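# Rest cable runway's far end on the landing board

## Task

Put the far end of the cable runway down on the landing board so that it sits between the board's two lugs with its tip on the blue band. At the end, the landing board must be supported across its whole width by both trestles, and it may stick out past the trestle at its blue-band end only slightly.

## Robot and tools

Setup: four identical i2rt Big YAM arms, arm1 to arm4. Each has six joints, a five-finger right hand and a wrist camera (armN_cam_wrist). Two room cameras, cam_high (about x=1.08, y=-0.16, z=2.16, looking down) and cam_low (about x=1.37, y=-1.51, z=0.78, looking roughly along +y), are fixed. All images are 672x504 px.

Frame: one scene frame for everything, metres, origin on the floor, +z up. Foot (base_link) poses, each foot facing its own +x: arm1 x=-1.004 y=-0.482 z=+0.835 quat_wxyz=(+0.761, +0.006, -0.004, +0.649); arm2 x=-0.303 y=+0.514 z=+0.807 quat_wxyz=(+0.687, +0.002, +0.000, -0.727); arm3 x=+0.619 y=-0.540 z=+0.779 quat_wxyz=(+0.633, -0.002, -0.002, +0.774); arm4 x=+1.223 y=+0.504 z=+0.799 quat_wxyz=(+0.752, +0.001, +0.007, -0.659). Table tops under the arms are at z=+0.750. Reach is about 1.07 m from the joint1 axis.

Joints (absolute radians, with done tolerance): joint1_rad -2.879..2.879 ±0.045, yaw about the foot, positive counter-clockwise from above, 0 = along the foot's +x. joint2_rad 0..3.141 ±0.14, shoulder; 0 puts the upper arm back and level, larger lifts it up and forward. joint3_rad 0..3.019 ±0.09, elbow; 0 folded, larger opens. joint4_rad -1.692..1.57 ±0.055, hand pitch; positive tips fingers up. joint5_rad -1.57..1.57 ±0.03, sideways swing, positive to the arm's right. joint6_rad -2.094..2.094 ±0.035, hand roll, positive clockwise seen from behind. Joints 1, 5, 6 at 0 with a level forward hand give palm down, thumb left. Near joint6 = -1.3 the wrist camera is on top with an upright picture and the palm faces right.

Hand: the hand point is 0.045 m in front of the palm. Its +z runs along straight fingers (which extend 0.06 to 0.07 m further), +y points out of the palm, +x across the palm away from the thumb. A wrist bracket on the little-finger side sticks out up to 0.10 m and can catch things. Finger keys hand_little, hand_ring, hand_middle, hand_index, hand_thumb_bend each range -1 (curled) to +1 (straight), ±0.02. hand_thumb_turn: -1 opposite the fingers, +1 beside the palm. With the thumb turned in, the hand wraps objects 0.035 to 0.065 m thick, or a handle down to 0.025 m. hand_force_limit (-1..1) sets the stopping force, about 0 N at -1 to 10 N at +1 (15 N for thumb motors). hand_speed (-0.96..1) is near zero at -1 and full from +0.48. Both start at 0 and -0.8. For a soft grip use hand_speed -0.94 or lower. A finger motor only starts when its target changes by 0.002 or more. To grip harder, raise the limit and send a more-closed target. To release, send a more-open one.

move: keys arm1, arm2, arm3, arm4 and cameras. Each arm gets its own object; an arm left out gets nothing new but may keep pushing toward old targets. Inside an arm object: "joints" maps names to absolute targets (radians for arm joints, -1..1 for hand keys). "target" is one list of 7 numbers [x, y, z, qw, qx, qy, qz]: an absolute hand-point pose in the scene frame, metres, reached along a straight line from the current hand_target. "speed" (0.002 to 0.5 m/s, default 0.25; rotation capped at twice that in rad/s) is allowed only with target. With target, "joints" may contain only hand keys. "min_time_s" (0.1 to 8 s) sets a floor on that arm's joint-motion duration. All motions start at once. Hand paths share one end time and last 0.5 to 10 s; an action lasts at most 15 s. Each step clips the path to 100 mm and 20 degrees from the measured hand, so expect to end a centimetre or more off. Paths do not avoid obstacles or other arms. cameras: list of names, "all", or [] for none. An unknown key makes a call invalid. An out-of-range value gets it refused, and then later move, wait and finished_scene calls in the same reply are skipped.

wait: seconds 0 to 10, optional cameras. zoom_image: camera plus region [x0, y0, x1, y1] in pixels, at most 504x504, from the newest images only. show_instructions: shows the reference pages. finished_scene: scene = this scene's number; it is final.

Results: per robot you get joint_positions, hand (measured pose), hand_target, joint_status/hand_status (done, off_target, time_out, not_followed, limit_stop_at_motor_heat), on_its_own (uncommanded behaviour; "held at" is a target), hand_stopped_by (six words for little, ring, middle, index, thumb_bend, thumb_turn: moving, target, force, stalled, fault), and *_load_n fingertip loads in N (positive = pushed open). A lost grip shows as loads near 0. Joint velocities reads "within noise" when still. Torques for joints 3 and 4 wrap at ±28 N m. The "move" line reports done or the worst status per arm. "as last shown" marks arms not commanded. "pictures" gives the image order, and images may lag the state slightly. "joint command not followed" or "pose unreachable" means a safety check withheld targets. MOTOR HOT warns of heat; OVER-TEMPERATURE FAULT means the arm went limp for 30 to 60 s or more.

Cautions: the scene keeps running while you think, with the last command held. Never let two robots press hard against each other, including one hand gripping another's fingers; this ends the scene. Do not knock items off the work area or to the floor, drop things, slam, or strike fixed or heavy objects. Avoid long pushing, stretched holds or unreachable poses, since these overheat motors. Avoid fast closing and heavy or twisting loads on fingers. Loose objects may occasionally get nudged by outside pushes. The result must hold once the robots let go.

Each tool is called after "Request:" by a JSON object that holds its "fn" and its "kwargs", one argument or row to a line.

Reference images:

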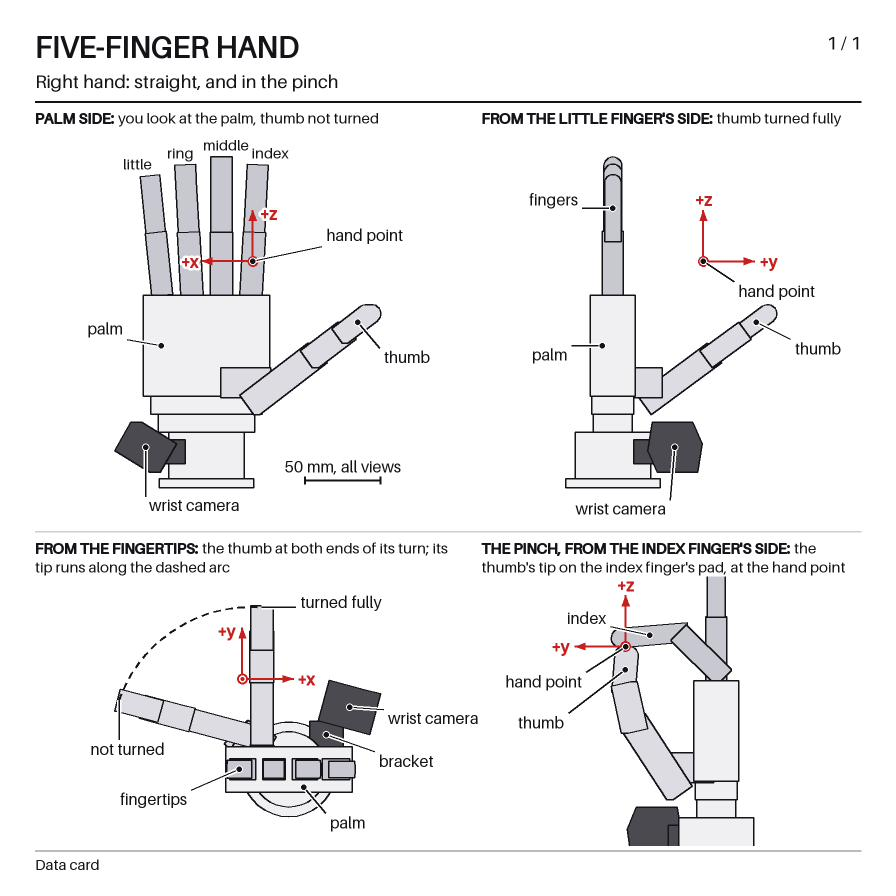

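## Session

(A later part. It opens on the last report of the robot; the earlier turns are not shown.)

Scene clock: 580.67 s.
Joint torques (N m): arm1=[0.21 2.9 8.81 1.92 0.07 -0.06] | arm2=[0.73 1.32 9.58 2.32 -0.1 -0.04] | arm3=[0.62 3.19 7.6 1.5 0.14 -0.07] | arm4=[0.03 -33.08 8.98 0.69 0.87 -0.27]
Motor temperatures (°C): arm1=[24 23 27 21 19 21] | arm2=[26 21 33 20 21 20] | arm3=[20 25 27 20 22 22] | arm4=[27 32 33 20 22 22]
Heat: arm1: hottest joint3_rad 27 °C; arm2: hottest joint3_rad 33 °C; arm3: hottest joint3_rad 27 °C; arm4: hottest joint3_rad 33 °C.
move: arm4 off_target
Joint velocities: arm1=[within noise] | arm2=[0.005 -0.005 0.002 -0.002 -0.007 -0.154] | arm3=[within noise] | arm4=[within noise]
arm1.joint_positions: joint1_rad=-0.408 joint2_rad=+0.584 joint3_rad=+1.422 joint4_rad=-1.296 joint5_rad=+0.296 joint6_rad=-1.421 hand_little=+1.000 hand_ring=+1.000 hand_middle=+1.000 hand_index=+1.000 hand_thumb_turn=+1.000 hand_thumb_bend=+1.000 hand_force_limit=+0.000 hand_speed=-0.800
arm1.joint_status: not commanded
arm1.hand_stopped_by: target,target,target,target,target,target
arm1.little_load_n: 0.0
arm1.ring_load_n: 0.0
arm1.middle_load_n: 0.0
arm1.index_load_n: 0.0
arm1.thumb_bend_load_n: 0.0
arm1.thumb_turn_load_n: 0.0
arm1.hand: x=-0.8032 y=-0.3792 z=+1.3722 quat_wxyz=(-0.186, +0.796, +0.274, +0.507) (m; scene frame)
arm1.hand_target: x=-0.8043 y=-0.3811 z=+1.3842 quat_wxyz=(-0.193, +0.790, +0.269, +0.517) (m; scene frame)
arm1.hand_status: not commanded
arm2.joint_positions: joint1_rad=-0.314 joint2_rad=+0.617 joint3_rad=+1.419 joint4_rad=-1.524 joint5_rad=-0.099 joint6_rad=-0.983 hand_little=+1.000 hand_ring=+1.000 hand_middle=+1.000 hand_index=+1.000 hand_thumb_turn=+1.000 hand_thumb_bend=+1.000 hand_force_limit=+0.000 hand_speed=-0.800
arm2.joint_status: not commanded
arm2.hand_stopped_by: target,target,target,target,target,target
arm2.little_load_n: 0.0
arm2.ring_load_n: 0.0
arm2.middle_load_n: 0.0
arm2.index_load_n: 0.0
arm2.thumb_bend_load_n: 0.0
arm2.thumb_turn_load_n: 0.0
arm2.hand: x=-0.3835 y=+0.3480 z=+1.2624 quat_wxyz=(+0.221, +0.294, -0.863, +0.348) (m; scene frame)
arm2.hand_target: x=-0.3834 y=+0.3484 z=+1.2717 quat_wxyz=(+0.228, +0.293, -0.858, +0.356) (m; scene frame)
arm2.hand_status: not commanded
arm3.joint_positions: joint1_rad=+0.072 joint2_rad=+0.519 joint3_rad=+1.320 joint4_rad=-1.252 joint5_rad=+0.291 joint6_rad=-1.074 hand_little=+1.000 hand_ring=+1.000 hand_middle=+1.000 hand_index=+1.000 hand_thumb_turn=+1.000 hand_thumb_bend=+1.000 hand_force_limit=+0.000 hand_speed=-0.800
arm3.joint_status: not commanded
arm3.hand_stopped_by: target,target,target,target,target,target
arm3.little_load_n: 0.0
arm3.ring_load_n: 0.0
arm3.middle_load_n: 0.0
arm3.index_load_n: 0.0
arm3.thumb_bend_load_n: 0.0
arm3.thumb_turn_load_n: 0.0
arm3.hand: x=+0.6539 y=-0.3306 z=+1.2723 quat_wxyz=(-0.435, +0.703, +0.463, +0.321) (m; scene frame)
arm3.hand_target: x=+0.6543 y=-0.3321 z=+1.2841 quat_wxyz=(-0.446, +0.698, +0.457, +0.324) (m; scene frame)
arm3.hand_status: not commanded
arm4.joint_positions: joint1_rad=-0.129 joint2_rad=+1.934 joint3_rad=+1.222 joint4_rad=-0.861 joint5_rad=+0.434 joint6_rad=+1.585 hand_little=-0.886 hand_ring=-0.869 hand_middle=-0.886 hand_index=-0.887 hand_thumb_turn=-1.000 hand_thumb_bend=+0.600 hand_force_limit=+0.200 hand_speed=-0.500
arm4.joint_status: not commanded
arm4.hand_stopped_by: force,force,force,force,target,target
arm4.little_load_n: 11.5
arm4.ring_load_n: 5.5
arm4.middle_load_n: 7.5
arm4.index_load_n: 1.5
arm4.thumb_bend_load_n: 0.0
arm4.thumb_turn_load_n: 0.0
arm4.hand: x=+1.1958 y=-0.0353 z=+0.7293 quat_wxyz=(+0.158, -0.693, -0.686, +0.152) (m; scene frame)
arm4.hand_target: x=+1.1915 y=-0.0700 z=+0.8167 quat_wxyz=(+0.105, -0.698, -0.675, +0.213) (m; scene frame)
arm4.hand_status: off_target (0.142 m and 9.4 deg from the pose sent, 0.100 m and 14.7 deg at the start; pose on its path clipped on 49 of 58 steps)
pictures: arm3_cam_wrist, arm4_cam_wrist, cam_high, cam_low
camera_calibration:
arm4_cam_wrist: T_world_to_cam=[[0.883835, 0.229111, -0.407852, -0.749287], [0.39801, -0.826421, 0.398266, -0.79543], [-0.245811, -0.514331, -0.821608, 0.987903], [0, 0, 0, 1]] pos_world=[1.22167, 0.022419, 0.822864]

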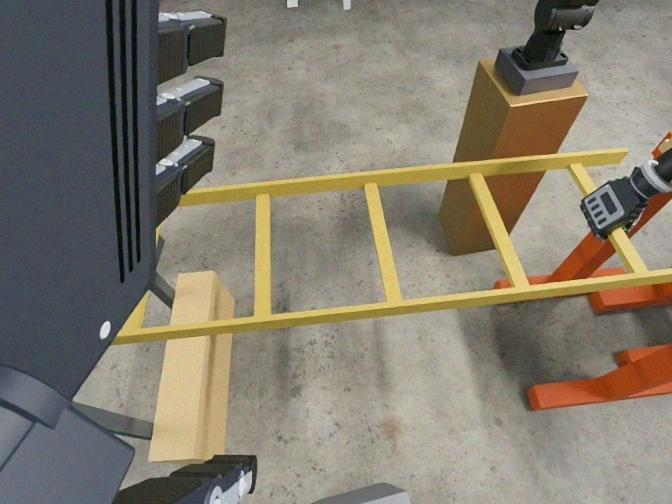

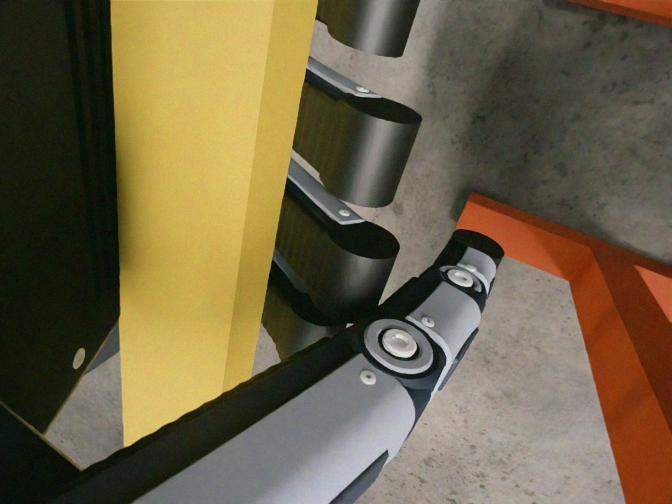

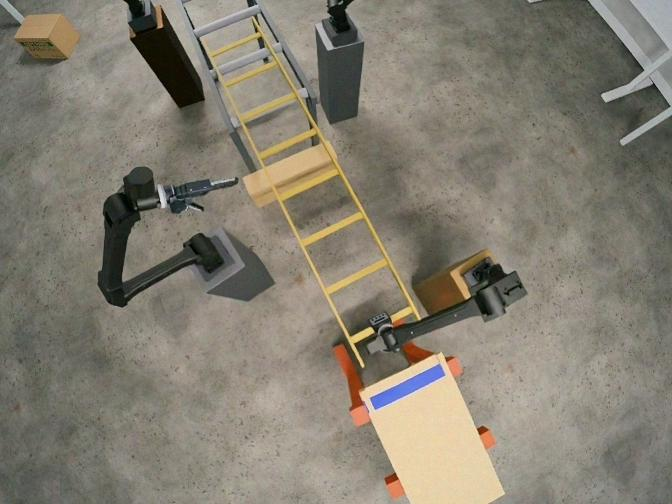

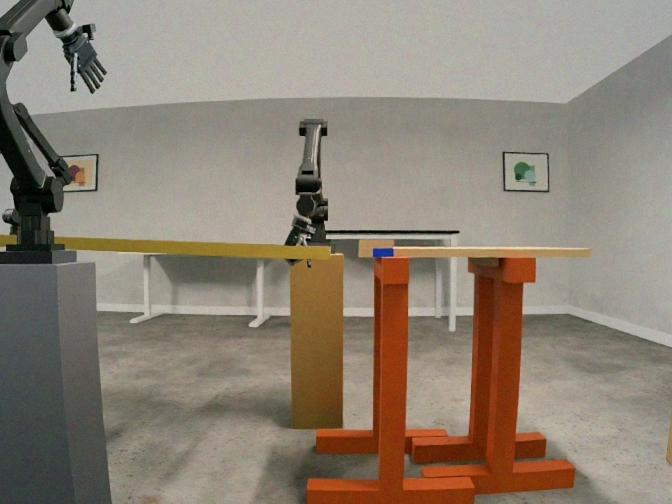

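Request:
{"fn": "move", "kwargs": {
  "arm3": {"joints": {"joint1_rad": -0.65, "joint2_rad": 0.8, "joint3_rad": 1.2, "joint5_rad": 0.0, "joint6_rad": 1.1, "joint4_rad": -1.4, "hand_speed": 0.2, "hand_thumb_turn": -1.0}, "min_time_s": 2.5},
  "cameras": ["cam_low"]
}}

Request:
{"fn": "move", "kwargs": {
  "arm3": {"target": [0.945, 0.018, 0.90, -0.153, 0.690, -0.690, 0.153], "speed": 0.35},
  "cameras": ["arm3_cam_wrist", "cam_high", "cam_low"]
}}

Scene clock: 625.37 s.
Joint torques (N m): arm1=[0.32 2.96 8.55 1.98 0.1 -0.07] | arm2=[0.73 1.26 9.58 2.32 -0.11 -0.04] | arm3=[0.03 -1.44 6.48 0.24 -0.13 0.07] | arm4=[-0.32 -32.73 9.07 0.43 0.8 -0.2]
Motor temperatures (°C): arm1=[24 23 27 21 19 21] | arm2=[26 21 33 20 21 20] | arm3=[20 25 27 20 22 22] | arm4=[27 39 32 20 23 22]
Heat: arm1: hottest joint3_rad 27 °C; arm2: hottest joint3_rad 33 °C; arm3: hottest joint3_rad 27 °C; arm4: hottest joint2_rad 39 °C.
move: arm3 done
Joint velocities: within noise
arm1, arm2, arm4: as last shown
arm3.joint_positions: joint1_rad=-0.642 joint2_rad=+0.798 joint3_rad=+1.209 joint4_rad=-1.387 joint5_rad=+0.004 joint6_rad=+1.089 hand_little=+1.000 hand_ring=+1.000 hand_middle=+1.000 hand_index=+1.000 hand_thumb_turn=-1.000 hand_thumb_bend=+1.000 hand_force_limit=+0.000 hand_speed=+0.200
arm3.joint_status: all done
arm3.hand_stopped_by: target,target,target,target,target,target
arm3.little_load_n: 0.0
arm3.ring_load_n: 0.0
arm3.middle_load_n: 0.0
arm3.index_load_n: 0.0
arm3.thumb_bend_load_n: 0.0
arm3.thumb_turn_load_n: 0.0
arm3.hand: x=+0.6879 y=-0.2356 z=+1.1584 quat_wxyz=(-0.280, +0.689, -0.663, -0.089) (m; scene frame)
arm3.hand_target: x=+0.6885 y=-0.2381 z=+1.1524 quat_wxyz=(-0.269, +0.685, -0.671, -0.088) (m; scene frame)
arm3.hand_status: not commanded
arm4.joint_positions: joint1_rad=-0.129 joint2_rad=+1.934 joint3_rad=+1.221 joint4_rad=-0.860 joint5_rad=+0.434 joint6_rad=+1.585 hand_little=-0.886 hand_ring=-0.869 hand_middle=-0.886 hand_index=-0.887 hand_thumb_turn=-1.000 hand_thumb_bend=+0.600 hand_force_limit=+0.200 hand_speed=-0.500
arm4.hand: x=+1.1958 y=-0.0351 z=+0.7290 quat_wxyz=(+0.158, -0.693, -0.687, +0.152) (m; scene frame)
pictures: cam_low

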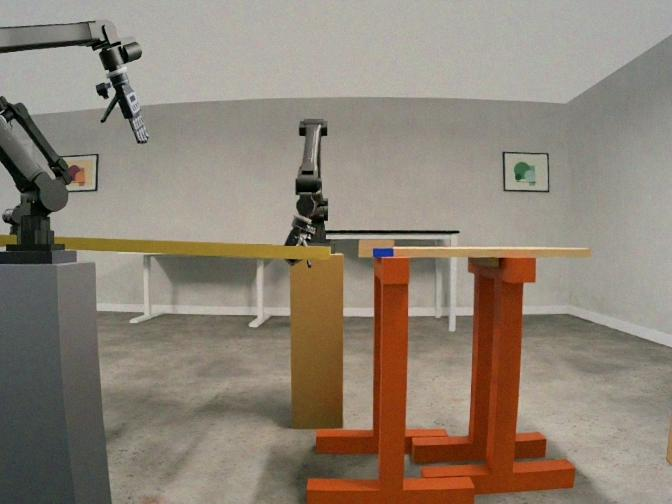

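Scene clock: 627.53 s.
Joint torques (N m): arm1=[0.73 2.78 8.68 2.04 0.11 -0.11] | arm2=[0.79 1.32 9.58 2.32 -0.11 -0.04] | arm3=[-0.38 -19.08 10.82 -0.5 0.43 -0.14] | arm4=[-0.85 -33.14 9.13 0.44 0.8 -0.22]
Motor temperatures (°C): arm1=[24 23 27 21 19 21] | arm2=[26 21 33 20 21 20] | arm3=[20 25 27 20 22 22] | arm4=[26 39 32 20 23 22]
Heat: arm1: hottest joint3_rad 27 °C; arm2: hottest joint3_rad 33 °C; arm3: hottest joint3_rad 27 °C; arm4: hottest joint2_rad 39 °C.
move: arm3 off_target
Joint velocities: within noise
arm1, arm2, arm4: as last shown
arm1.thumb_turn_load_n: -0.5
arm3.joint_positions: joint1_rad=-0.706 joint2_rad=+1.935 joint3_rad=+1.668 joint4_rad=-1.146 joint5_rad=+0.369 joint6_rad=+1.021 hand_little=+1.000 hand_ring=+1.000 hand_middle=+1.000 hand_index=+1.000 hand_thumb_turn=-1.000 hand_thumb_bend=+1.000 hand_force_limit=+0.000 hand_speed=+0.200
arm3.joint_status: not commanded
arm3.hand_stopped_by: target,target,target,target,target,target
arm3.little_load_n: 0.0
arm3.ring_load_n: 0.0
arm3.middle_load_n: 0.0
arm3.index_load_n: -0.5
arm3.thumb_bend_load_n: 0.0
arm3.thumb_turn_load_n: 0.0
arm3.hand: x=+0.9293 y=+0.0041 z=+0.8636 quat_wxyz=(-0.123, +0.697, -0.688, +0.159) (m; scene frame)
arm3.hand_target: x=+0.9441 y=+0.0164 z=+0.9002 quat_wxyz=(-0.154, +0.690, -0.690, +0.153) (m; scene frame)
arm3.hand_status: off_target (0.042 m and 3.6 deg from the pose sent, 0.444 m and 31.6 deg at the start)
arm4.index_load_n: 2.0
pictures: arm3_cam_wrist, cam_high, cam_low
camera_calibration:
arm3_cam_wrist: T_world_to_cam=[[-0.89501, -0.262394, -0.360704, 1.1422], [-0.392453, 0.847567, 0.357226, 0.0510827], [0.211987, 0.46128, -0.861558, 0.66042], [0, 0, 0, 1]] pos_world=[0.902329, -0.0482269, 0.962739]

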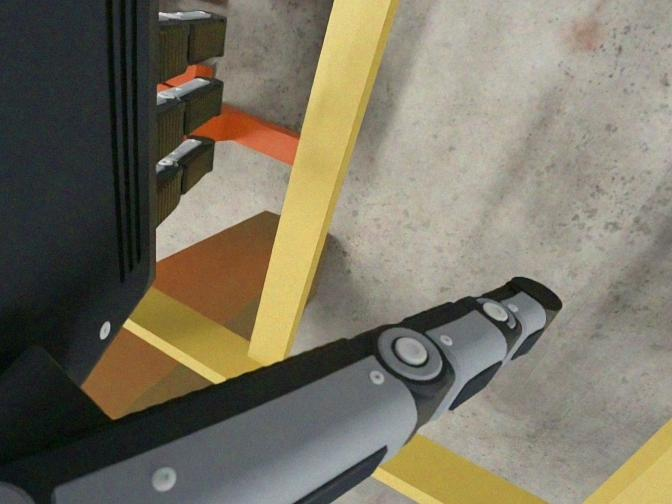

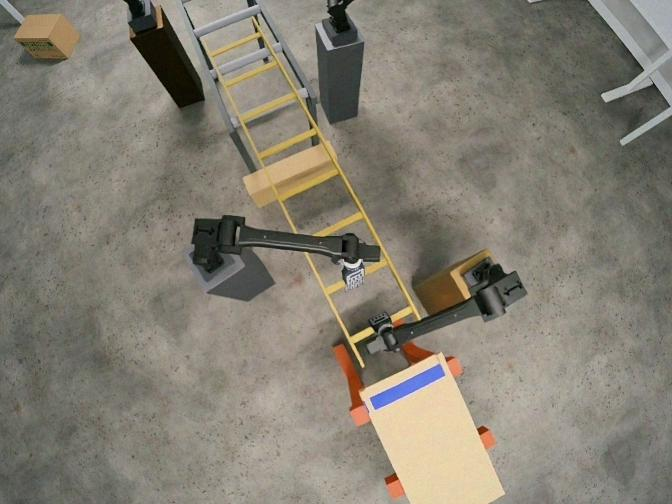

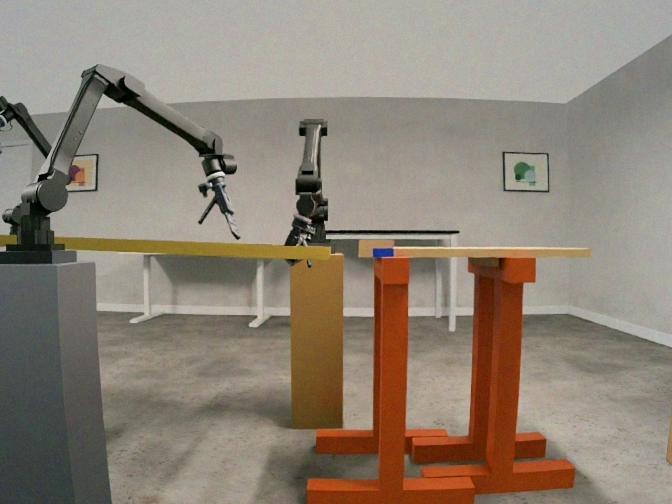

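Request:
{"fn": "move", "kwargs": {
  "arm3": {"target": [0.928, 0.030, 0.832, -0.165, 0.690, -0.690, 0.153], "speed": 0.15}
}}

Request:
{"fn": "move", "kwargs": {
  "arm3": {"target": [0.950, 0.030, 0.785, -0.165, 0.690, -0.690, 0.153], "speed": 0.12},
  "cameras": ["arm3_cam_wrist", "cam_high", "cam_low"]
}}

Request:
{"fn": "zoom_image", "kwargs": {
  "camera": "cam_low",
  "region": [150, 130, 350, 280]
}}

Scene clock: 643.30 s.
Joint torques (N m): arm1=[0.5 3.08 8.72 1.91 0.03 -0.05] | arm2=[0.79 1.32 9.57 2.33 -0.1 -0.04] | arm3=[1.03 -17.79 6.13 0.73 0.43 0.06] | arm4=[-0.21 -31.91 9.14 0.88 0.84 -0.19]
Motor temperatures (°C): arm1=[24 23 27 21 19 21] | arm2=[26 21 33 20 21 20] | arm3=[20 25 29 20 22 22] | arm4=[26 40 32 20 23 22]
Heat: arm1: hottest joint3_rad 27 °C; arm2: hottest joint3_rad 33 °C; arm3: hottest joint3_rad 29 °C; arm4: hottest joint2_rad 40 °C.
move: arm3 done
Joint velocities: within noise
arm1, arm2, arm4: as last shown
arm1.thumb_turn_load_n: 0.0
arm3.joint_positions: joint1_rad=-0.687 joint2_rad=+1.961 joint3_rad=+1.619 joint4_rad=-1.003 joint5_rad=+0.382 joint6_rad=+1.034 hand_little=+1.000 hand_ring=+1.000 hand_middle=+1.000 hand_index=+1.000 hand_thumb_turn=-1.000 hand_thumb_bend=+1.000 hand_force_limit=+0.000 hand_speed=+0.200
arm3.joint_status: not commanded
arm3.hand_stopped_by: target,target,target,target,target,target
arm3.little_load_n: 0.0
arm3.ring_load_n: 0.0
arm3.middle_load_n: 0.0
arm3.index_load_n: 0.0
arm3.thumb_bend_load_n: 0.0
arm3.thumb_turn_load_n: 0.0
arm3.hand: x=+0.9306 y=+0.0261 z=+0.8348 quat_wxyz=(-0.159, +0.691, -0.688, +0.153) (m; scene frame)
arm3.hand_target: x=+0.9280 y=+0.0299 z=+0.8321 quat_wxyz=(-0.165, +0.689, -0.689, +0.153) (m; scene frame)
arm3.hand_status: done (0.005 m and 0.7 deg from the pose sent, 0.041 m and 4.9 deg at the start)
pictures: none

Scene clock: 644.43 s.
Joint torques (N m): arm1=[0.5 3.14 8.65 1.89 0.09 -0.06] | arm2=[0.79 1.38 9.58 2.32 -0.1 -0.04] | arm3=[-0.15 -18.78 6.01 0.75 0.17 -0.15] | arm4=[-0.73 -32.79 9.11 0.47 0.87 -0.21]
Motor temperatures (°C): arm1=[24 23 27 21 19 21] | arm2=[26 21 33 20 21 20] | arm3=[20 25 29 20 22 22] | arm4=[26 40 32 20 23 22]
Heat: arm1: hottest joint3_rad 27 °C; arm2: hottest joint3_rad 33 °C; arm3: hottest joint3_rad 29 °C; arm4: hottest joint2_rad 40 °C.
move: arm3 done
Joint velocities: within noise
arm1, arm2, arm4: as last shown
arm3.joint_positions: joint1_rad=-0.704 joint2_rad=+2.038 joint3_rad=+1.599 joint4_rad=-0.901 joint5_rad=+0.382 joint6_rad=+1.022 hand_little=+1.000 hand_ring=+1.000 hand_middle=+1.000 hand_index=+1.000 hand_thumb_turn=-1.000 hand_thumb_bend=+1.000 hand_force_limit=+0.000 hand_speed=+0.200
arm3.joint_status: not commanded
arm3.hand_stopped_by: target,target,target,target,target,target
arm3.little_load_n: 0.0
arm3.ring_load_n: 0.0
arm3.middle_load_n: 0.0
arm3.index_load_n: 0.0
arm3.thumb_bend_load_n: 0.0
arm3.thumb_turn_load_n: 0.0
arm3.hand: x=+0.9456 y=+0.0303 z=+0.7837 quat_wxyz=(-0.159, +0.689, -0.690, +0.155) (m; scene frame)
arm3.hand_target: x=+0.9500 y=+0.0299 z=+0.7850 quat_wxyz=(-0.165, +0.689, -0.689, +0.153) (m; scene frame)
arm3.hand_status: done (0.005 m and 0.7 deg from the pose sent, 0.054 m and 0.7 deg at the start)
arm4.ring_load_n: 5.0
arm4.index_load_n: 1.5
arm4.thumb_turn_load_n: 0.5
pictures: arm3_cam_wrist, cam_high, cam_low
camera_calibration:
arm3_cam_wrist: T_world_to_cam=[[-0.877013, -0.23878, -0.416932, 1.16126], [-0.40904, 0.826302, 0.387183, 0.0567837], [0.25206, 0.510107, -0.822348, 0.505923], [0, 0, 0, 1]] pos_world=[0.914142, -0.0277104, 0.878225]

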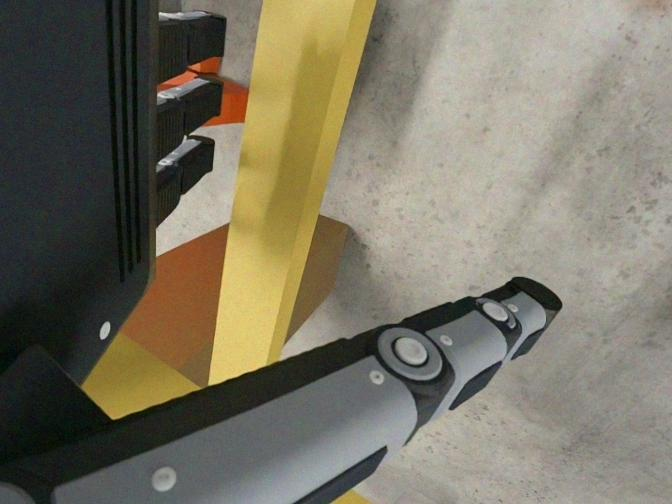

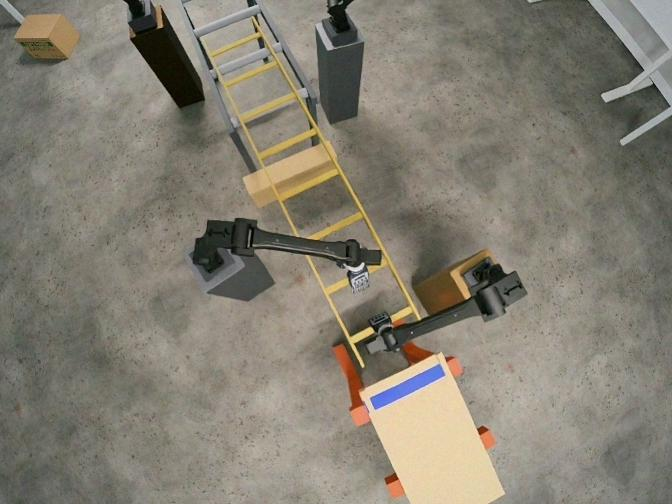

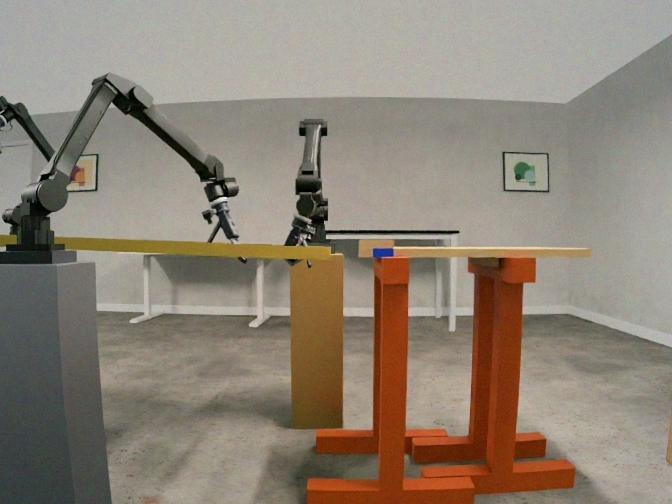

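Scaled by 2.520 from the camera's 672x504 image, which has a finer 960x720 frame.

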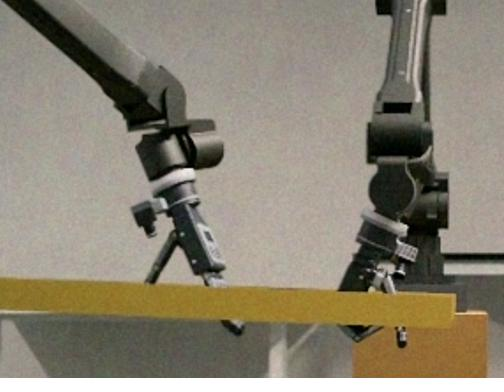

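Request:
{"fn": "move", "kwargs": {
  "arm3": {"target": [0.964, 0.030, 0.742, -0.165, 0.690, -0.690, 0.153], "speed": 0.12},
  "cameras": ["arm3_cam_wrist", "cam_low"]
}}

Request:
{"fn": "zoom_image", "kwargs": {
  "camera": "cam_low",
  "region": [150, 130, 350, 280]
}}

Scene clock: 661.30 s.
Joint torques (N m): arm1=[0.44 3.25 8.64 1.96 0.03 -0.1] | arm2=[0.79 1.32 9.58 2.33 -0.11 -0.04] | arm3=[-0.15 -19.25 5.75 0.77 0.16 -0.16] | arm4=[-0.62 -32.38 9.03 0.85 0.87 -0.21]
Motor temperatures (°C): arm1=[24 23 28 21 19 21] | arm2=[26 21 33 20 21 20] | arm3=[20 27 28 20 22 22] | arm4=[26 41 31 20 23 22]
Heat: arm1: hottest joint3_rad 28 °C; arm2: hottest joint3_rad 33 °C; arm3: hottest joint3_rad 28 °C; arm4: hottest joint2_rad 41 °C.
move: arm3 done
Joint velocities: within noise
arm1, arm2, arm4: as last shown
arm1.middle_load_n: 0.5
arm3.joint_positions: joint1_rad=-0.723 joint2_rad=+2.104 joint3_rad=+1.588 joint4_rad=-0.815 joint5_rad=+0.377 joint6_rad=+1.002 hand_little=+1.000 hand_ring=+1.000 hand_middle=+1.000 hand_index=+1.000 hand_thumb_turn=-1.000 hand_thumb_bend=+1.000 hand_force_limit=+0.000 hand_speed=+0.200
arm3.joint_status: not commanded
arm3.hand_stopped_by: target,target,target,target,target,target
arm3.little_load_n: 0.0
arm3.ring_load_n: 0.0
arm3.middle_load_n: 0.0
arm3.index_load_n: 0.0
arm3.thumb_bend_load_n: 0.0
arm3.thumb_turn_load_n: 0.0
arm3.hand: x=+0.9597 y=+0.0308 z=+0.7418 quat_wxyz=(-0.160, +0.689, -0.690, +0.155) (m; scene frame)
arm3.hand_target: x=+0.9640 y=+0.0299 z=+0.7419 quat_wxyz=(-0.165, +0.689, -0.689, +0.153) (m; scene frame)
arm3.hand_status: done (0.004 m and 0.6 deg from the pose sent, 0.046 m and 0.7 deg at the start)
arm4.ring_load_n: 5.5
arm4.index_load_n: 2.0
arm4.thumb_turn_load_n: 0.0
pictures: arm3_cam_wrist, cam_low
camera_calibration:
arm3_cam_wrist: T_world_to_cam=[[-0.87654, -0.23823, -0.418239, 1.1567], [-0.409614, 0.825519, 0.388245, 0.0780243], [0.252773, 0.511629, -0.821183, 0.466083], [0, 0, 0, 1]] pos_world=[0.928043, -0.0273101, 0.836225]

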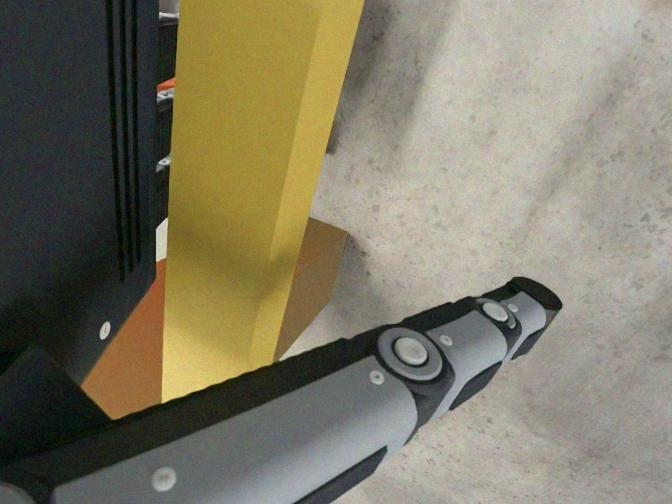

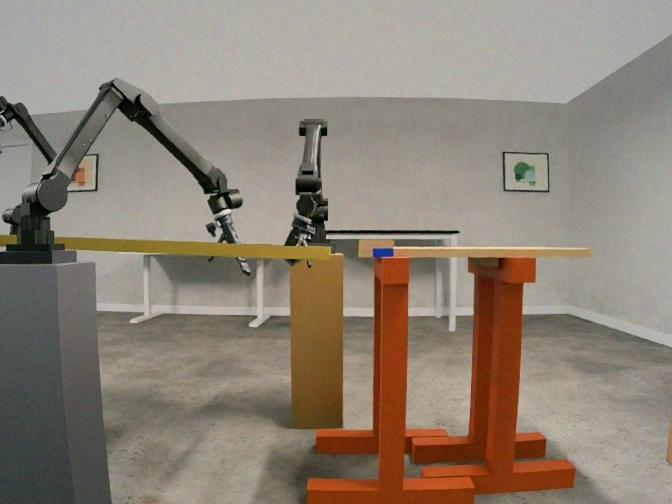

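Scaled by 2.520 from the camera's 672x504 image, which has a finer 960x720 frame.

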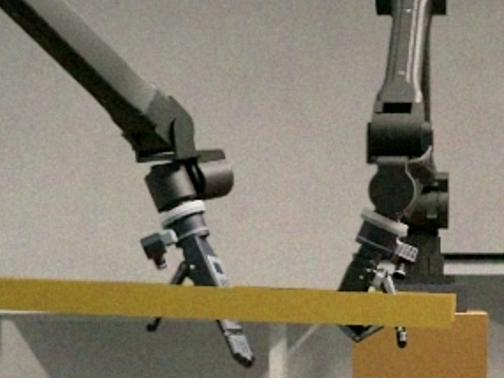

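Request:
{"fn": "move", "kwargs": {
  "arm3": {"target": [0.960, 0.030, 0.733, -0.165, 0.690, -0.690, 0.153], "speed": 0.12, "joints": {"hand_speed": -0.6, "hand_little": -0.3, "hand_ring": -0.3, "hand_middle": -0.3, "hand_index": -0.3}},
  "cameras": ["arm3_cam_wrist", "cam_low"]
}}

Request:
{"fn": "zoom_image", "kwargs": {
  "camera": "cam_low",
  "region": [150, 130, 350, 280]
}}

Scene clock: 668.83 s.
Joint torques (N m): arm1=[-0.09 2.61 8.62 1.73 0.11 -0.06] | arm2=[0.73 1.32 9.58 2.33 -0.11 -0.04] | arm3=[0.32 -18.43 5.44 0.77 0.18 -0.1] | arm4=[0.32 -32.62 9.32 0.27 0.87 -0.19]
Motor temperatures (°C): arm1=[24 23 28 21 19 21] | arm2=[26 21 33 20 20 20] | arm3=[20 28 28 20 22 22] | arm4=[26 41 31 20 23 22]
Heat: arm1: hottest joint3_rad 28 °C; arm2: hottest joint3_rad 33 °C; arm3: hottest joint2_rad 28 °C; arm4: hottest joint2_rad 41 °C.
move: arm3 done
Joint velocities: within noise
arm1, arm2, arm4: as last shown
arm1.middle_load_n: 0.0
arm3.joint_positions: joint1_rad=-0.723 joint2_rad=+2.104 joint3_rad=+1.578 joint4_rad=-0.795 joint5_rad=+0.377 joint6_rad=+1.002 hand_little=-0.300 hand_ring=-0.300 hand_middle=-0.300 hand_index=-0.300 hand_thumb_turn=-1.000 hand_thumb_bend=+1.000 hand_force_limit=+0.000 hand_speed=-0.600
arm3.joint_status: all done
arm3.hand_stopped_by: target,target,target,target,target,target
arm3.little_load_n: 0.0
arm3.ring_load_n: 0.0
arm3.middle_load_n: 0.0
arm3.index_load_n: 0.0
arm3.thumb_bend_load_n: 0.0
arm3.thumb_turn_load_n: 0.0
arm3.hand: x=+0.9600 y=+0.0313 z=+0.7391 quat_wxyz=(-0.165, +0.688, -0.690, +0.154) (m; scene frame)
arm3.hand_target: x=+0.9601 y=+0.0300 z=+0.7330 quat_wxyz=(-0.165, +0.689, -0.689, +0.153) (m; scene frame)
arm3.hand_status: done (0.006 m and 0.2 deg from the pose sent, 0.009 m and 0.6 deg at the start)
arm4.little_load_n: 11.0
arm4.index_load_n: 1.5
arm4.thumb_bend_load_n: -0.5
pictures: arm3_cam_wrist, cam_low
camera_calibration:
arm3_cam_wrist: T_world_to_cam=[[-0.874604, -0.234922, -0.424122, 1.15838], [-0.411439, 0.822392, 0.392925, 0.0771374], [0.256488, 0.518154, -0.815923, 0.455849], [0, 0, 0, 1]] pos_world=[0.927944, -0.0275079, 0.832925]

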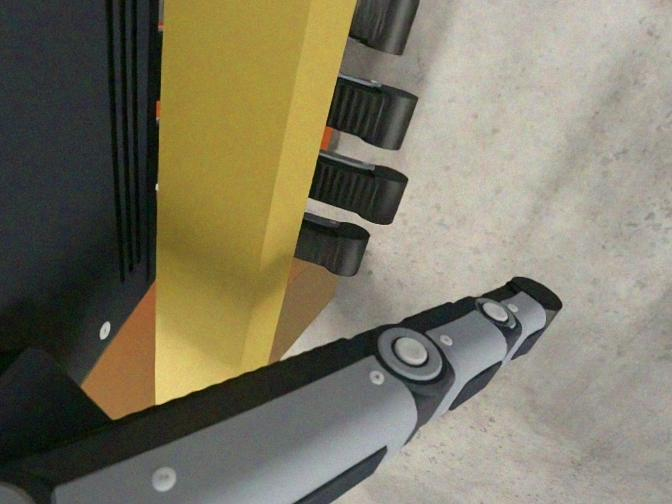

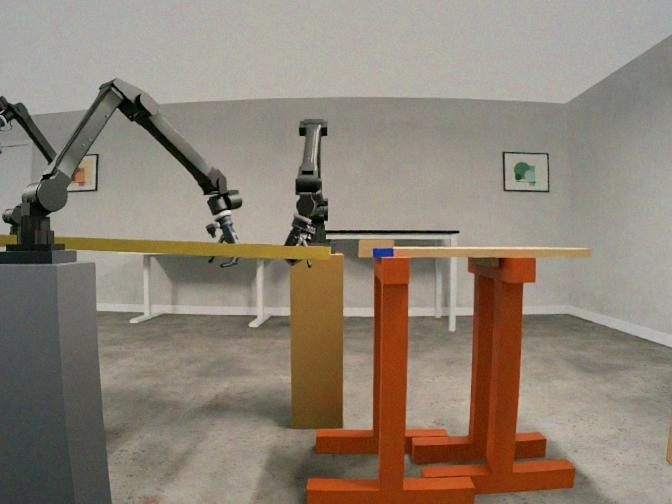

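Scaled by 2.520 from the camera's 672x504 image, which has a finer 960x720 frame.

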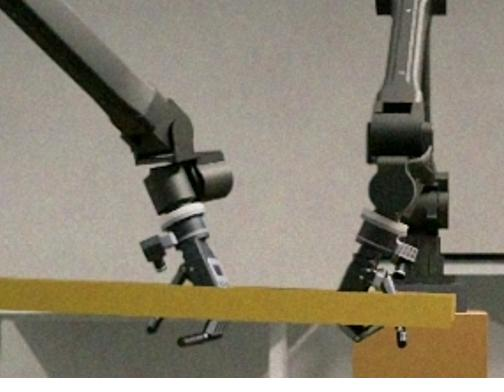

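Request:
{"fn": "move", "kwargs": {
  "arm3": {"joints": {"hand_speed": -0.8, "hand_force_limit": 0.2, "hand_little": -0.95, "hand_ring": -0.95, "hand_middle": -0.95, "hand_index": -0.95, "hand_thumb_bend": 0.6}},
  "cameras": ["arm3_cam_wrist", "cam_low"]
}}

Request:
{"fn": "zoom_image", "kwargs": {
  "camera": "cam_low",
  "region": [150, 130, 350, 280]
}}

Scene clock: 675.93 s.
Joint torques (N m): arm1=[0.03 3.96 8.62 1.85 0.09 -0.11] | arm2=[0.79 1.32 9.59 2.32 -0.1 -0.04] | arm3=[0.32 -18.84 5.67 0.76 0.31 -0.1] | arm4=[-0.85 -31.74 9.43 0.81 0.94 -0.14]
Motor temperatures (°C): arm1=[24 23 28 21 19 21] | arm2=[26 21 33 20 20 20] | arm3=[20 28 28 20 22 22] | arm4=[26 41 31 20 23 22]
Heat: arm1: hottest joint3_rad 28 °C; arm2: hottest joint3_rad 33 °C; arm3: hottest joint2_rad 28 °C; arm4: hottest joint2_rad 41 °C.
move: arm3 done
Joint velocities: within noise
arm1, arm2, arm4: as last shown
arm2.little_load_n: -0.5
arm2.thumb_bend_load_n: -0.5
arm3.joint_positions: joint1_rad=-0.723 joint2_rad=+2.109 joint3_rad=+1.574 joint4_rad=-0.795 joint5_rad=+0.374 joint6_rad=+1.002 hand_little=-0.950 hand_ring=-0.950 hand_middle=-0.950 hand_index=-0.950 hand_thumb_turn=-1.000 hand_thumb_bend=+0.600 hand_force_limit=+0.200 hand_speed=-0.800
arm3.joint_status: all done
arm3.hand_stopped_by: target,target,target,target,target,target
arm3.little_load_n: 0.5
arm3.ring_load_n: 1.0
arm3.middle_load_n: 0.0
arm3.index_load_n: 0.0
arm3.thumb_bend_load_n: 0.0
arm3.thumb_turn_load_n: 0.0
arm3.hand: x=+0.9580 y=+0.0294 z=+0.7344 quat_wxyz=(-0.160, +0.689, -0.690, +0.153) (m; scene frame)
arm3.hand_target: x=+0.9600 y=+0.0300 z=+0.7332 quat_wxyz=(-0.165, +0.689, -0.689, +0.153) (m; scene frame)
arm3.hand_status: not commanded
arm4.joint_positions: joint1_rad=-0.129 joint2_rad=+1.931 joint3_rad=+1.220 joint4_rad=-0.860 joint5_rad=+0.432 joint6_rad=+1.584 hand_little=-0.886 hand_ring=-0.869 hand_middle=-0.886 hand_index=-0.887 hand_thumb_turn=-1.000 hand_thumb_bend=+0.600 hand_force_limit=+0.200 hand_speed=-0.500
arm4.index_load_n: 2.0
arm4.thumb_bend_load_n: 0.0
arm4.hand: x=+1.1962 y=-0.0350 z=+0.7302 quat_wxyz=(+0.157, -0.693, -0.687, +0.152) (m; scene frame)
arm4.hand_target: x=+1.1915 y=-0.0699 z=+0.8166 quat_wxyz=(+0.105, -0.698, -0.675, +0.213) (m; scene frame)
pictures: arm3_cam_wrist, cam_low
camera_calibration:
arm3_cam_wrist: T_world_to_cam=[[-0.877569, -0.238167, -0.416111, 1.15128], [-0.409255, 0.82423, 0.39135, 0.0787405], [0.249765, 0.513733, -0.82079, 0.463679], [0, 0, 0, 1]] pos_world=[0.926741, -0.0289102, 0.828828]

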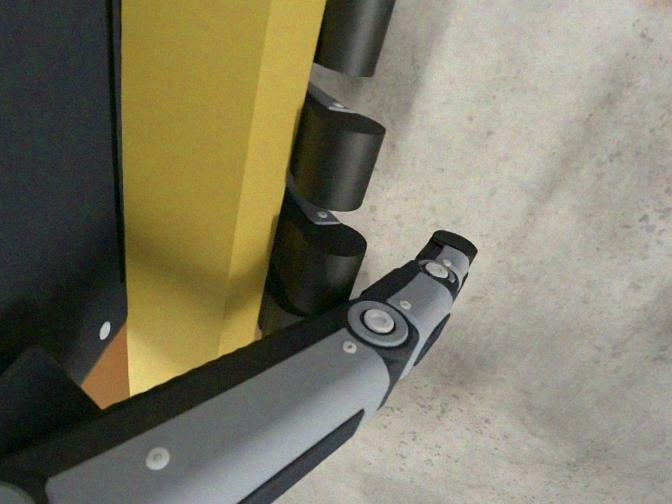

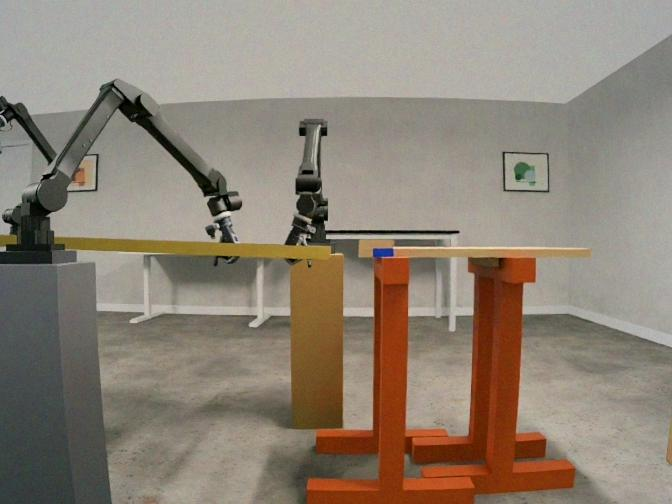

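Scaled by 2.520 from the camera's 672x504 image, which has a finer 960x720 frame.

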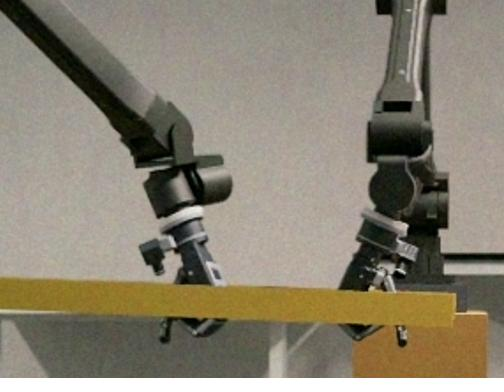

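Request:
{"fn": "move", "kwargs": {
  "arm3": {"target": [0.957, 0.028, 0.815, -0.165, 0.690, -0.690, 0.153], "speed": 0.1},
  "arm4": {"target": [1.192, -0.070, 0.825, 0.1045, -0.699, -0.6768, 0.2128], "speed": 0.1},
  "cameras": ["arm3_cam_wrist", "cam_low", "arm4_cam_wrist"]
}}

Request:
{"fn": "zoom_image", "kwargs": {
  "camera": "cam_low",
  "region": [180, 170, 400, 300]
}}

Scene clock: 687.00 s.
Joint torques (N m): arm1=[0.5 3.55 8.65 1.99 0.05 -0.09] | arm2=[0.85 1.26 9.59 2.33 -0.11 -0.04] | arm3=[0.44 -23.53 9.48 -2.07 0.39 -0.37] | arm4=[-0.32 -28.75 10.3 -0.03 0.43 0.03]
Motor temperatures (°C): arm1=[24 23 28 21 19 21] | arm2=[25 21 33 20 20 20] | arm3=[20 29 27 20 22 22] | arm4=[26 39 32 20 23 22]
Heat: arm1: hottest joint3_rad 28 °C; arm2: hottest joint3_rad 33 °C; arm3: hottest joint2_rad 29 °C; arm4: hottest joint2_rad 39 °C.
move: arm3 off_target; arm4 off_target
Joint velocities: within noise
arm1.joint_positions: joint1_rad=-0.408 joint2_rad=+0.584 joint3_rad=+1.422 joint4_rad=-1.296 joint5_rad=+0.296 joint6_rad=-1.421 hand_little=+1.000 hand_ring=+1.000 hand_middle=+1.000 hand_index=+1.000 hand_thumb_turn=+1.000 hand_thumb_bend=+1.000 hand_force_limit=+0.000 hand_speed=-0.800
arm1.joint_status: not commanded
arm1.hand_stopped_by: target,target,target,target,target,target
arm1.little_load_n: 0.0
arm1.ring_load_n: 0.0
arm1.middle_load_n: 0.0
arm1.index_load_n: 0.0
arm1.thumb_bend_load_n: 0.0
arm1.thumb_turn_load_n: 0.0
arm1.hand: x=-0.8032 y=-0.3792 z=+1.3722 quat_wxyz=(-0.186, +0.796, +0.274, +0.507) (m; scene frame)
arm1.hand_target: x=-0.8043 y=-0.3811 z=+1.3842 quat_wxyz=(-0.193, +0.790, +0.269, +0.517) (m; scene frame)
arm1.hand_status: not commanded
arm2.joint_positions: joint1_rad=-0.314 joint2_rad=+0.617 joint3_rad=+1.419 joint4_rad=-1.524 joint5_rad=-0.099 joint6_rad=-0.983 hand_little=+1.000 hand_ring=+1.000 hand_middle=+1.000 hand_index=+1.000 hand_thumb_turn=+1.000 hand_thumb_bend=+1.000 hand_force_limit=+0.000 hand_speed=-0.800
arm2.joint_status: not commanded
arm2.hand_stopped_by: target,target,target,target,target,target
arm2.little_load_n: 0.0
arm2.ring_load_n: 0.0
arm2.middle_load_n: 0.0
arm2.index_load_n: 0.0
arm2.thumb_bend_load_n: 0.0
arm2.thumb_turn_load_n: 0.0
arm2.hand: x=-0.3835 y=+0.3480 z=+1.2624 quat_wxyz=(+0.221, +0.294, -0.863, +0.348) (m; scene frame)
arm2.hand_target: x=-0.3834 y=+0.3484 z=+1.2717 quat_wxyz=(+0.228, +0.293, -0.858, +0.356) (m; scene frame)
arm2.hand_status: not commanded
arm3.joint_positions: joint1_rad=-0.723 joint2_rad=+2.070 joint3_rad=+1.574 joint4_rad=-0.885 joint5_rad=+0.373 joint6_rad=+1.033 hand_little=-0.949 hand_ring=-0.949 hand_middle=-0.950 hand_index=-0.950 hand_thumb_turn=-1.000 hand_thumb_bend=+0.600 hand_force_limit=+0.200 hand_speed=-0.800
arm3.joint_status: not commanded
arm3.hand_stopped_by: target,target,target,target,target,target
arm3.little_load_n: 5.0
arm3.ring_load_n: 5.0
arm3.middle_load_n: 1.0
arm3.index_load_n: 0.0
arm3.thumb_bend_load_n: 0.0
arm3.thumb_turn_load_n: 0.0
arm3.hand: x=+0.9497 y=+0.0157 z=+0.7545 quat_wxyz=(-0.139, +0.684, -0.699, +0.157) (m; scene frame)
arm3.hand_target: x=+0.9564 y=+0.0267 z=+0.8131 quat_wxyz=(-0.166, +0.689, -0.689, +0.153) (m; scene frame)
arm3.hand_status: off_target (0.062 m and 3.3 deg from the pose sent, 0.081 m and 0.6 deg at the start)
arm4.joint_positions: joint1_rad=-0.133 joint2_rad=+1.877 joint3_rad=+1.210 joint4_rad=-0.852 joint5_rad=+0.441 joint6_rad=+1.558 hand_little=-0.887 hand_ring=-0.869 hand_middle=-0.886 hand_index=-0.887 hand_thumb_turn=-1.000 hand_thumb_bend=+0.600 hand_force_limit=+0.200 hand_speed=-0.500
arm4.joint_status: not commanded
arm4.hand_stopped_by: force,force,force,force,target,target
arm4.little_load_n: 2.5
arm4.ring_load_n: 1.0
arm4.middle_load_n: 7.0
arm4.index_load_n: 7.0
arm4.thumb_bend_load_n: 0.0
arm4.thumb_turn_load_n: 0.0
arm4.hand: x=+1.1930 y=-0.0405 z=+0.7549 quat_wxyz=(+0.145, -0.689, -0.690, +0.171) (m; scene frame)
arm4.hand_target: x=+1.1919 y=-0.0675 z=+0.8225 quat_wxyz=(+0.104, -0.698, -0.676, +0.212) (m; scene frame)
arm4.hand_status: off_target (0.076 m and 6.9 deg from the pose sent, 0.101 m and 9.3 deg at the start)
pictures: arm3_cam_wrist, arm4_cam_wrist, cam_low
camera_calibration:
arm3_cam_wrist: T_world_to_cam=[[-0.894253, -0.225886, -0.386378, 1.14223], [-0.376186, 0.847066, 0.37545, 0.0590852], [0.242479, 0.481097, -0.842466, 0.513121], [0, 0, 0, 1]] pos_world=[0.919246, -0.0388975, 0.851435]
arm4_cam_wrist: T_world_to_cam=[[0.875629, 0.230394, -0.42449, -0.712804], [0.418591, -0.800458, 0.429009, -0.855529], [-0.240946, -0.55334, -0.797345, 0.97988], [0, 0, 0, 1]] pos_world=[1.21837, 0.0216182, 0.845753]

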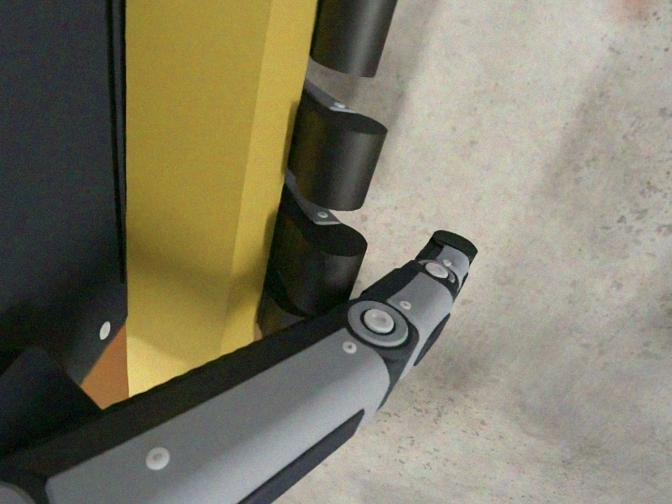

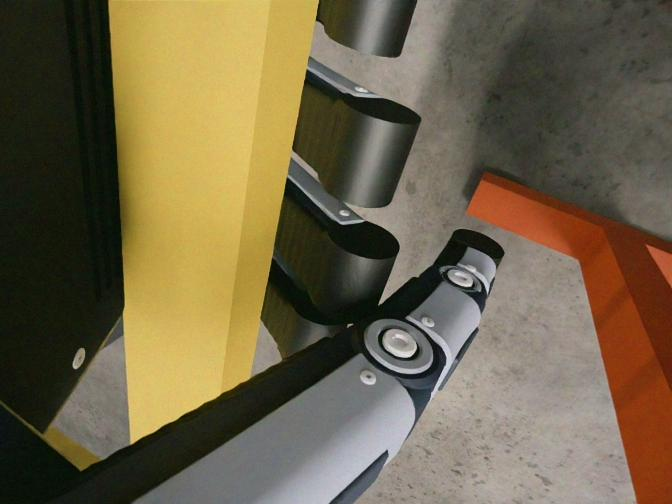

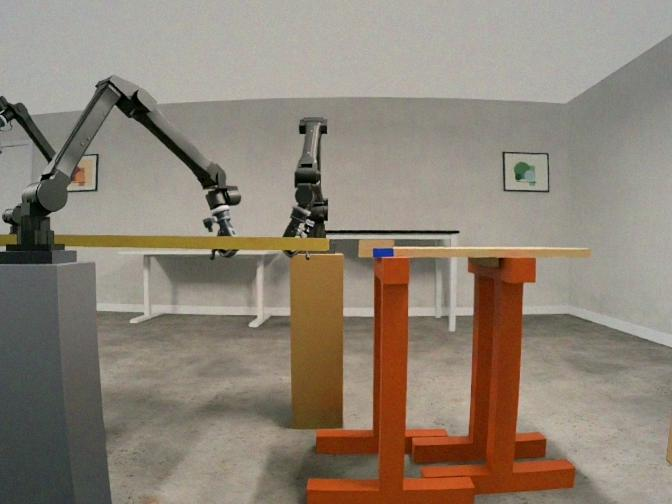

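Scaled by 2.291 from the camera's 672x504 image, which has a finer 960x720 frame.

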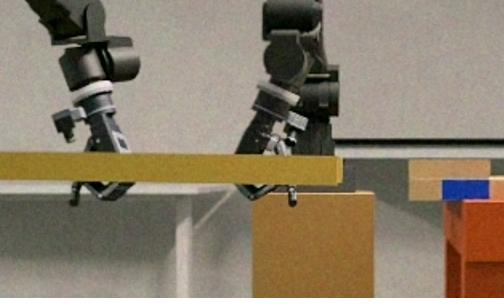

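Request:
{"fn": "move", "kwargs": {
  "arm3": {"target": [0.955, 0.020, 0.850, -0.165, 0.690, -0.690, 0.153], "speed": 0.1},
  "arm4": {"target": [1.192, -0.075, 0.853, 0.115, -0.696, -0.680, 0.2028], "speed": 0.1},
  "cameras": ["cam_low", "cam_high"]
}}

Request:
{"fn": "zoom_image", "kwargs": {
  "camera": "cam_low",
  "region": [180, 170, 400, 300]
}}

Request:
{"fn": "zoom_image", "kwargs": {
  "camera": "cam_high",
  "region": [320, 300, 480, 420]
}}

Scene clock: 694.73 s.
Joint torques (N m): arm1=[0.56 3.02 8.62 1.98 0.09 -0.04] | arm2=[0.67 1.32 9.59 2.33 -0.1 -0.04] | arm3=[0.26 -24.88 10.1 -2.55 0.65 -0.5] | arm4=[0.91 -27.28 13.56 -1.22 0.41 0.01]
Motor temperatures (°C): arm1=[23 23 28 21 19 21] | arm2=[25 21 33 20 20 20] | arm3=[20 29 27 20 22 22] | arm4=[26 39 32 20 23 22]
Heat: arm1: hottest joint3_rad 28 °C; arm2: hottest joint3_rad 33 °C; arm3: hottest joint2_rad 29 °C; arm4: hottest joint2_rad 39 °C.
move: arm3 off_target; arm4 off_target
Joint velocities: within noise
arm1, arm2: as last shown
arm3.joint_positions: joint1_rad=-0.723 joint2_rad=+2.040 joint3_rad=+1.576 joint4_rad=-0.932 joint5_rad=+0.366 joint6_rad=+1.042 hand_little=-0.949 hand_ring=-0.949 hand_middle=-0.950 hand_index=-0.950 hand_thumb_turn=-1.000 hand_thumb_bend=+0.600 hand_force_limit=+0.200 hand_speed=-0.800
arm3.joint_status: not commanded
arm3.hand_stopped_by: target,target,target,target,target,target
arm3.little_load_n: 7.5
arm3.ring_load_n: 7.0
arm3.middle_load_n: 2.5
arm3.index_load_n: 0.0
arm3.thumb_bend_load_n: 0.0
arm3.thumb_turn_load_n: 0.0
arm3.hand: x=+0.9447 y=+0.0104 z=+0.7722 quat_wxyz=(-0.132, +0.683, -0.702, +0.155) (m; scene frame)
arm3.hand_target: x=+0.9540 y=+0.0183 z=+0.8467 quat_wxyz=(-0.166, +0.688, -0.689, +0.153) (m; scene frame)
arm3.hand_status: off_target (0.079 m and 4.1 deg from the pose sent, 0.096 m and 3.3 deg at the start)
arm4.joint_positions: joint1_rad=-0.141 joint2_rad=+1.857 joint3_rad=+1.251 joint4_rad=-0.929 joint5_rad=+0.444 joint6_rad=+1.559 hand_little=-0.887 hand_ring=-0.869 hand_middle=-0.886 hand_index=-0.887 hand_thumb_turn=-1.000 hand_thumb_bend=+0.600 hand_force_limit=+0.200 hand_speed=-0.500
arm4.joint_status: not commanded
arm4.hand_stopped_by: force,force,force,force,target,target
arm4.little_load_n: 6.5
arm4.ring_load_n: 2.5
arm4.middle_load_n: 7.5
arm4.index_load_n: 5.0
arm4.thumb_bend_load_n: -0.5
arm4.thumb_turn_load_n: 0.0
arm4.hand: x=+1.1882 y=-0.0428 z=+0.7765 quat_wxyz=(+0.152, -0.691, -0.687, +0.165) (m; scene frame)
arm4.hand_target: x=+1.1918 y=-0.0714 z=+0.8505 quat_wxyz=(+0.114, -0.695, -0.680, +0.203) (m; scene frame)
arm4.hand_status: off_target (0.083 m and 6.1 deg from the pose sent, 0.104 m and 5.2 deg at the start)
pictures: cam_high, cam_low

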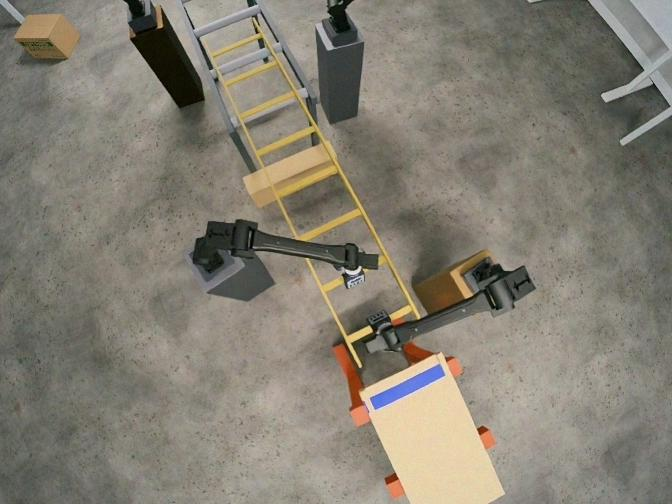

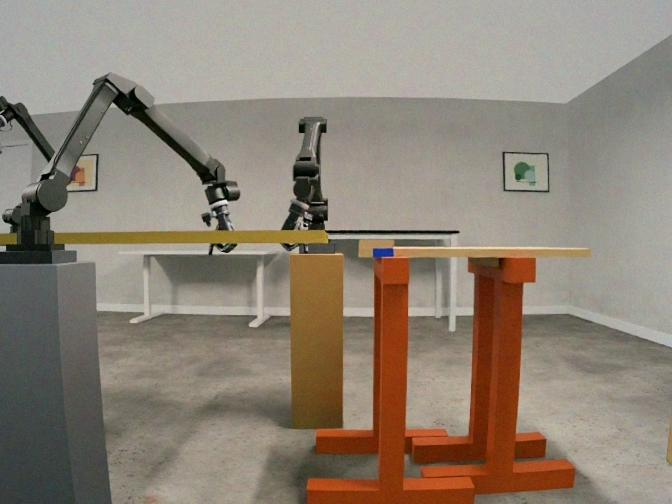

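Scaled by 2.291 from the camera's 672x504 image, which has a finer 960x720 frame.

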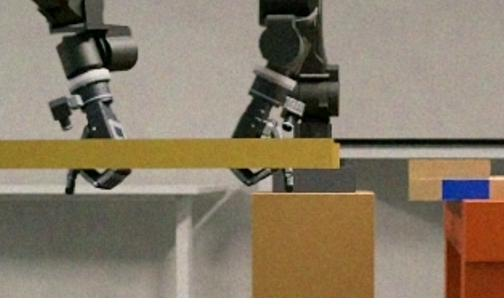

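Scaled by 3.150 from the camera's 672x504 image, which has a finer 960x720 frame.

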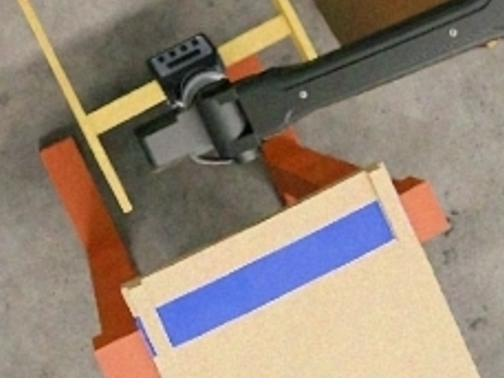

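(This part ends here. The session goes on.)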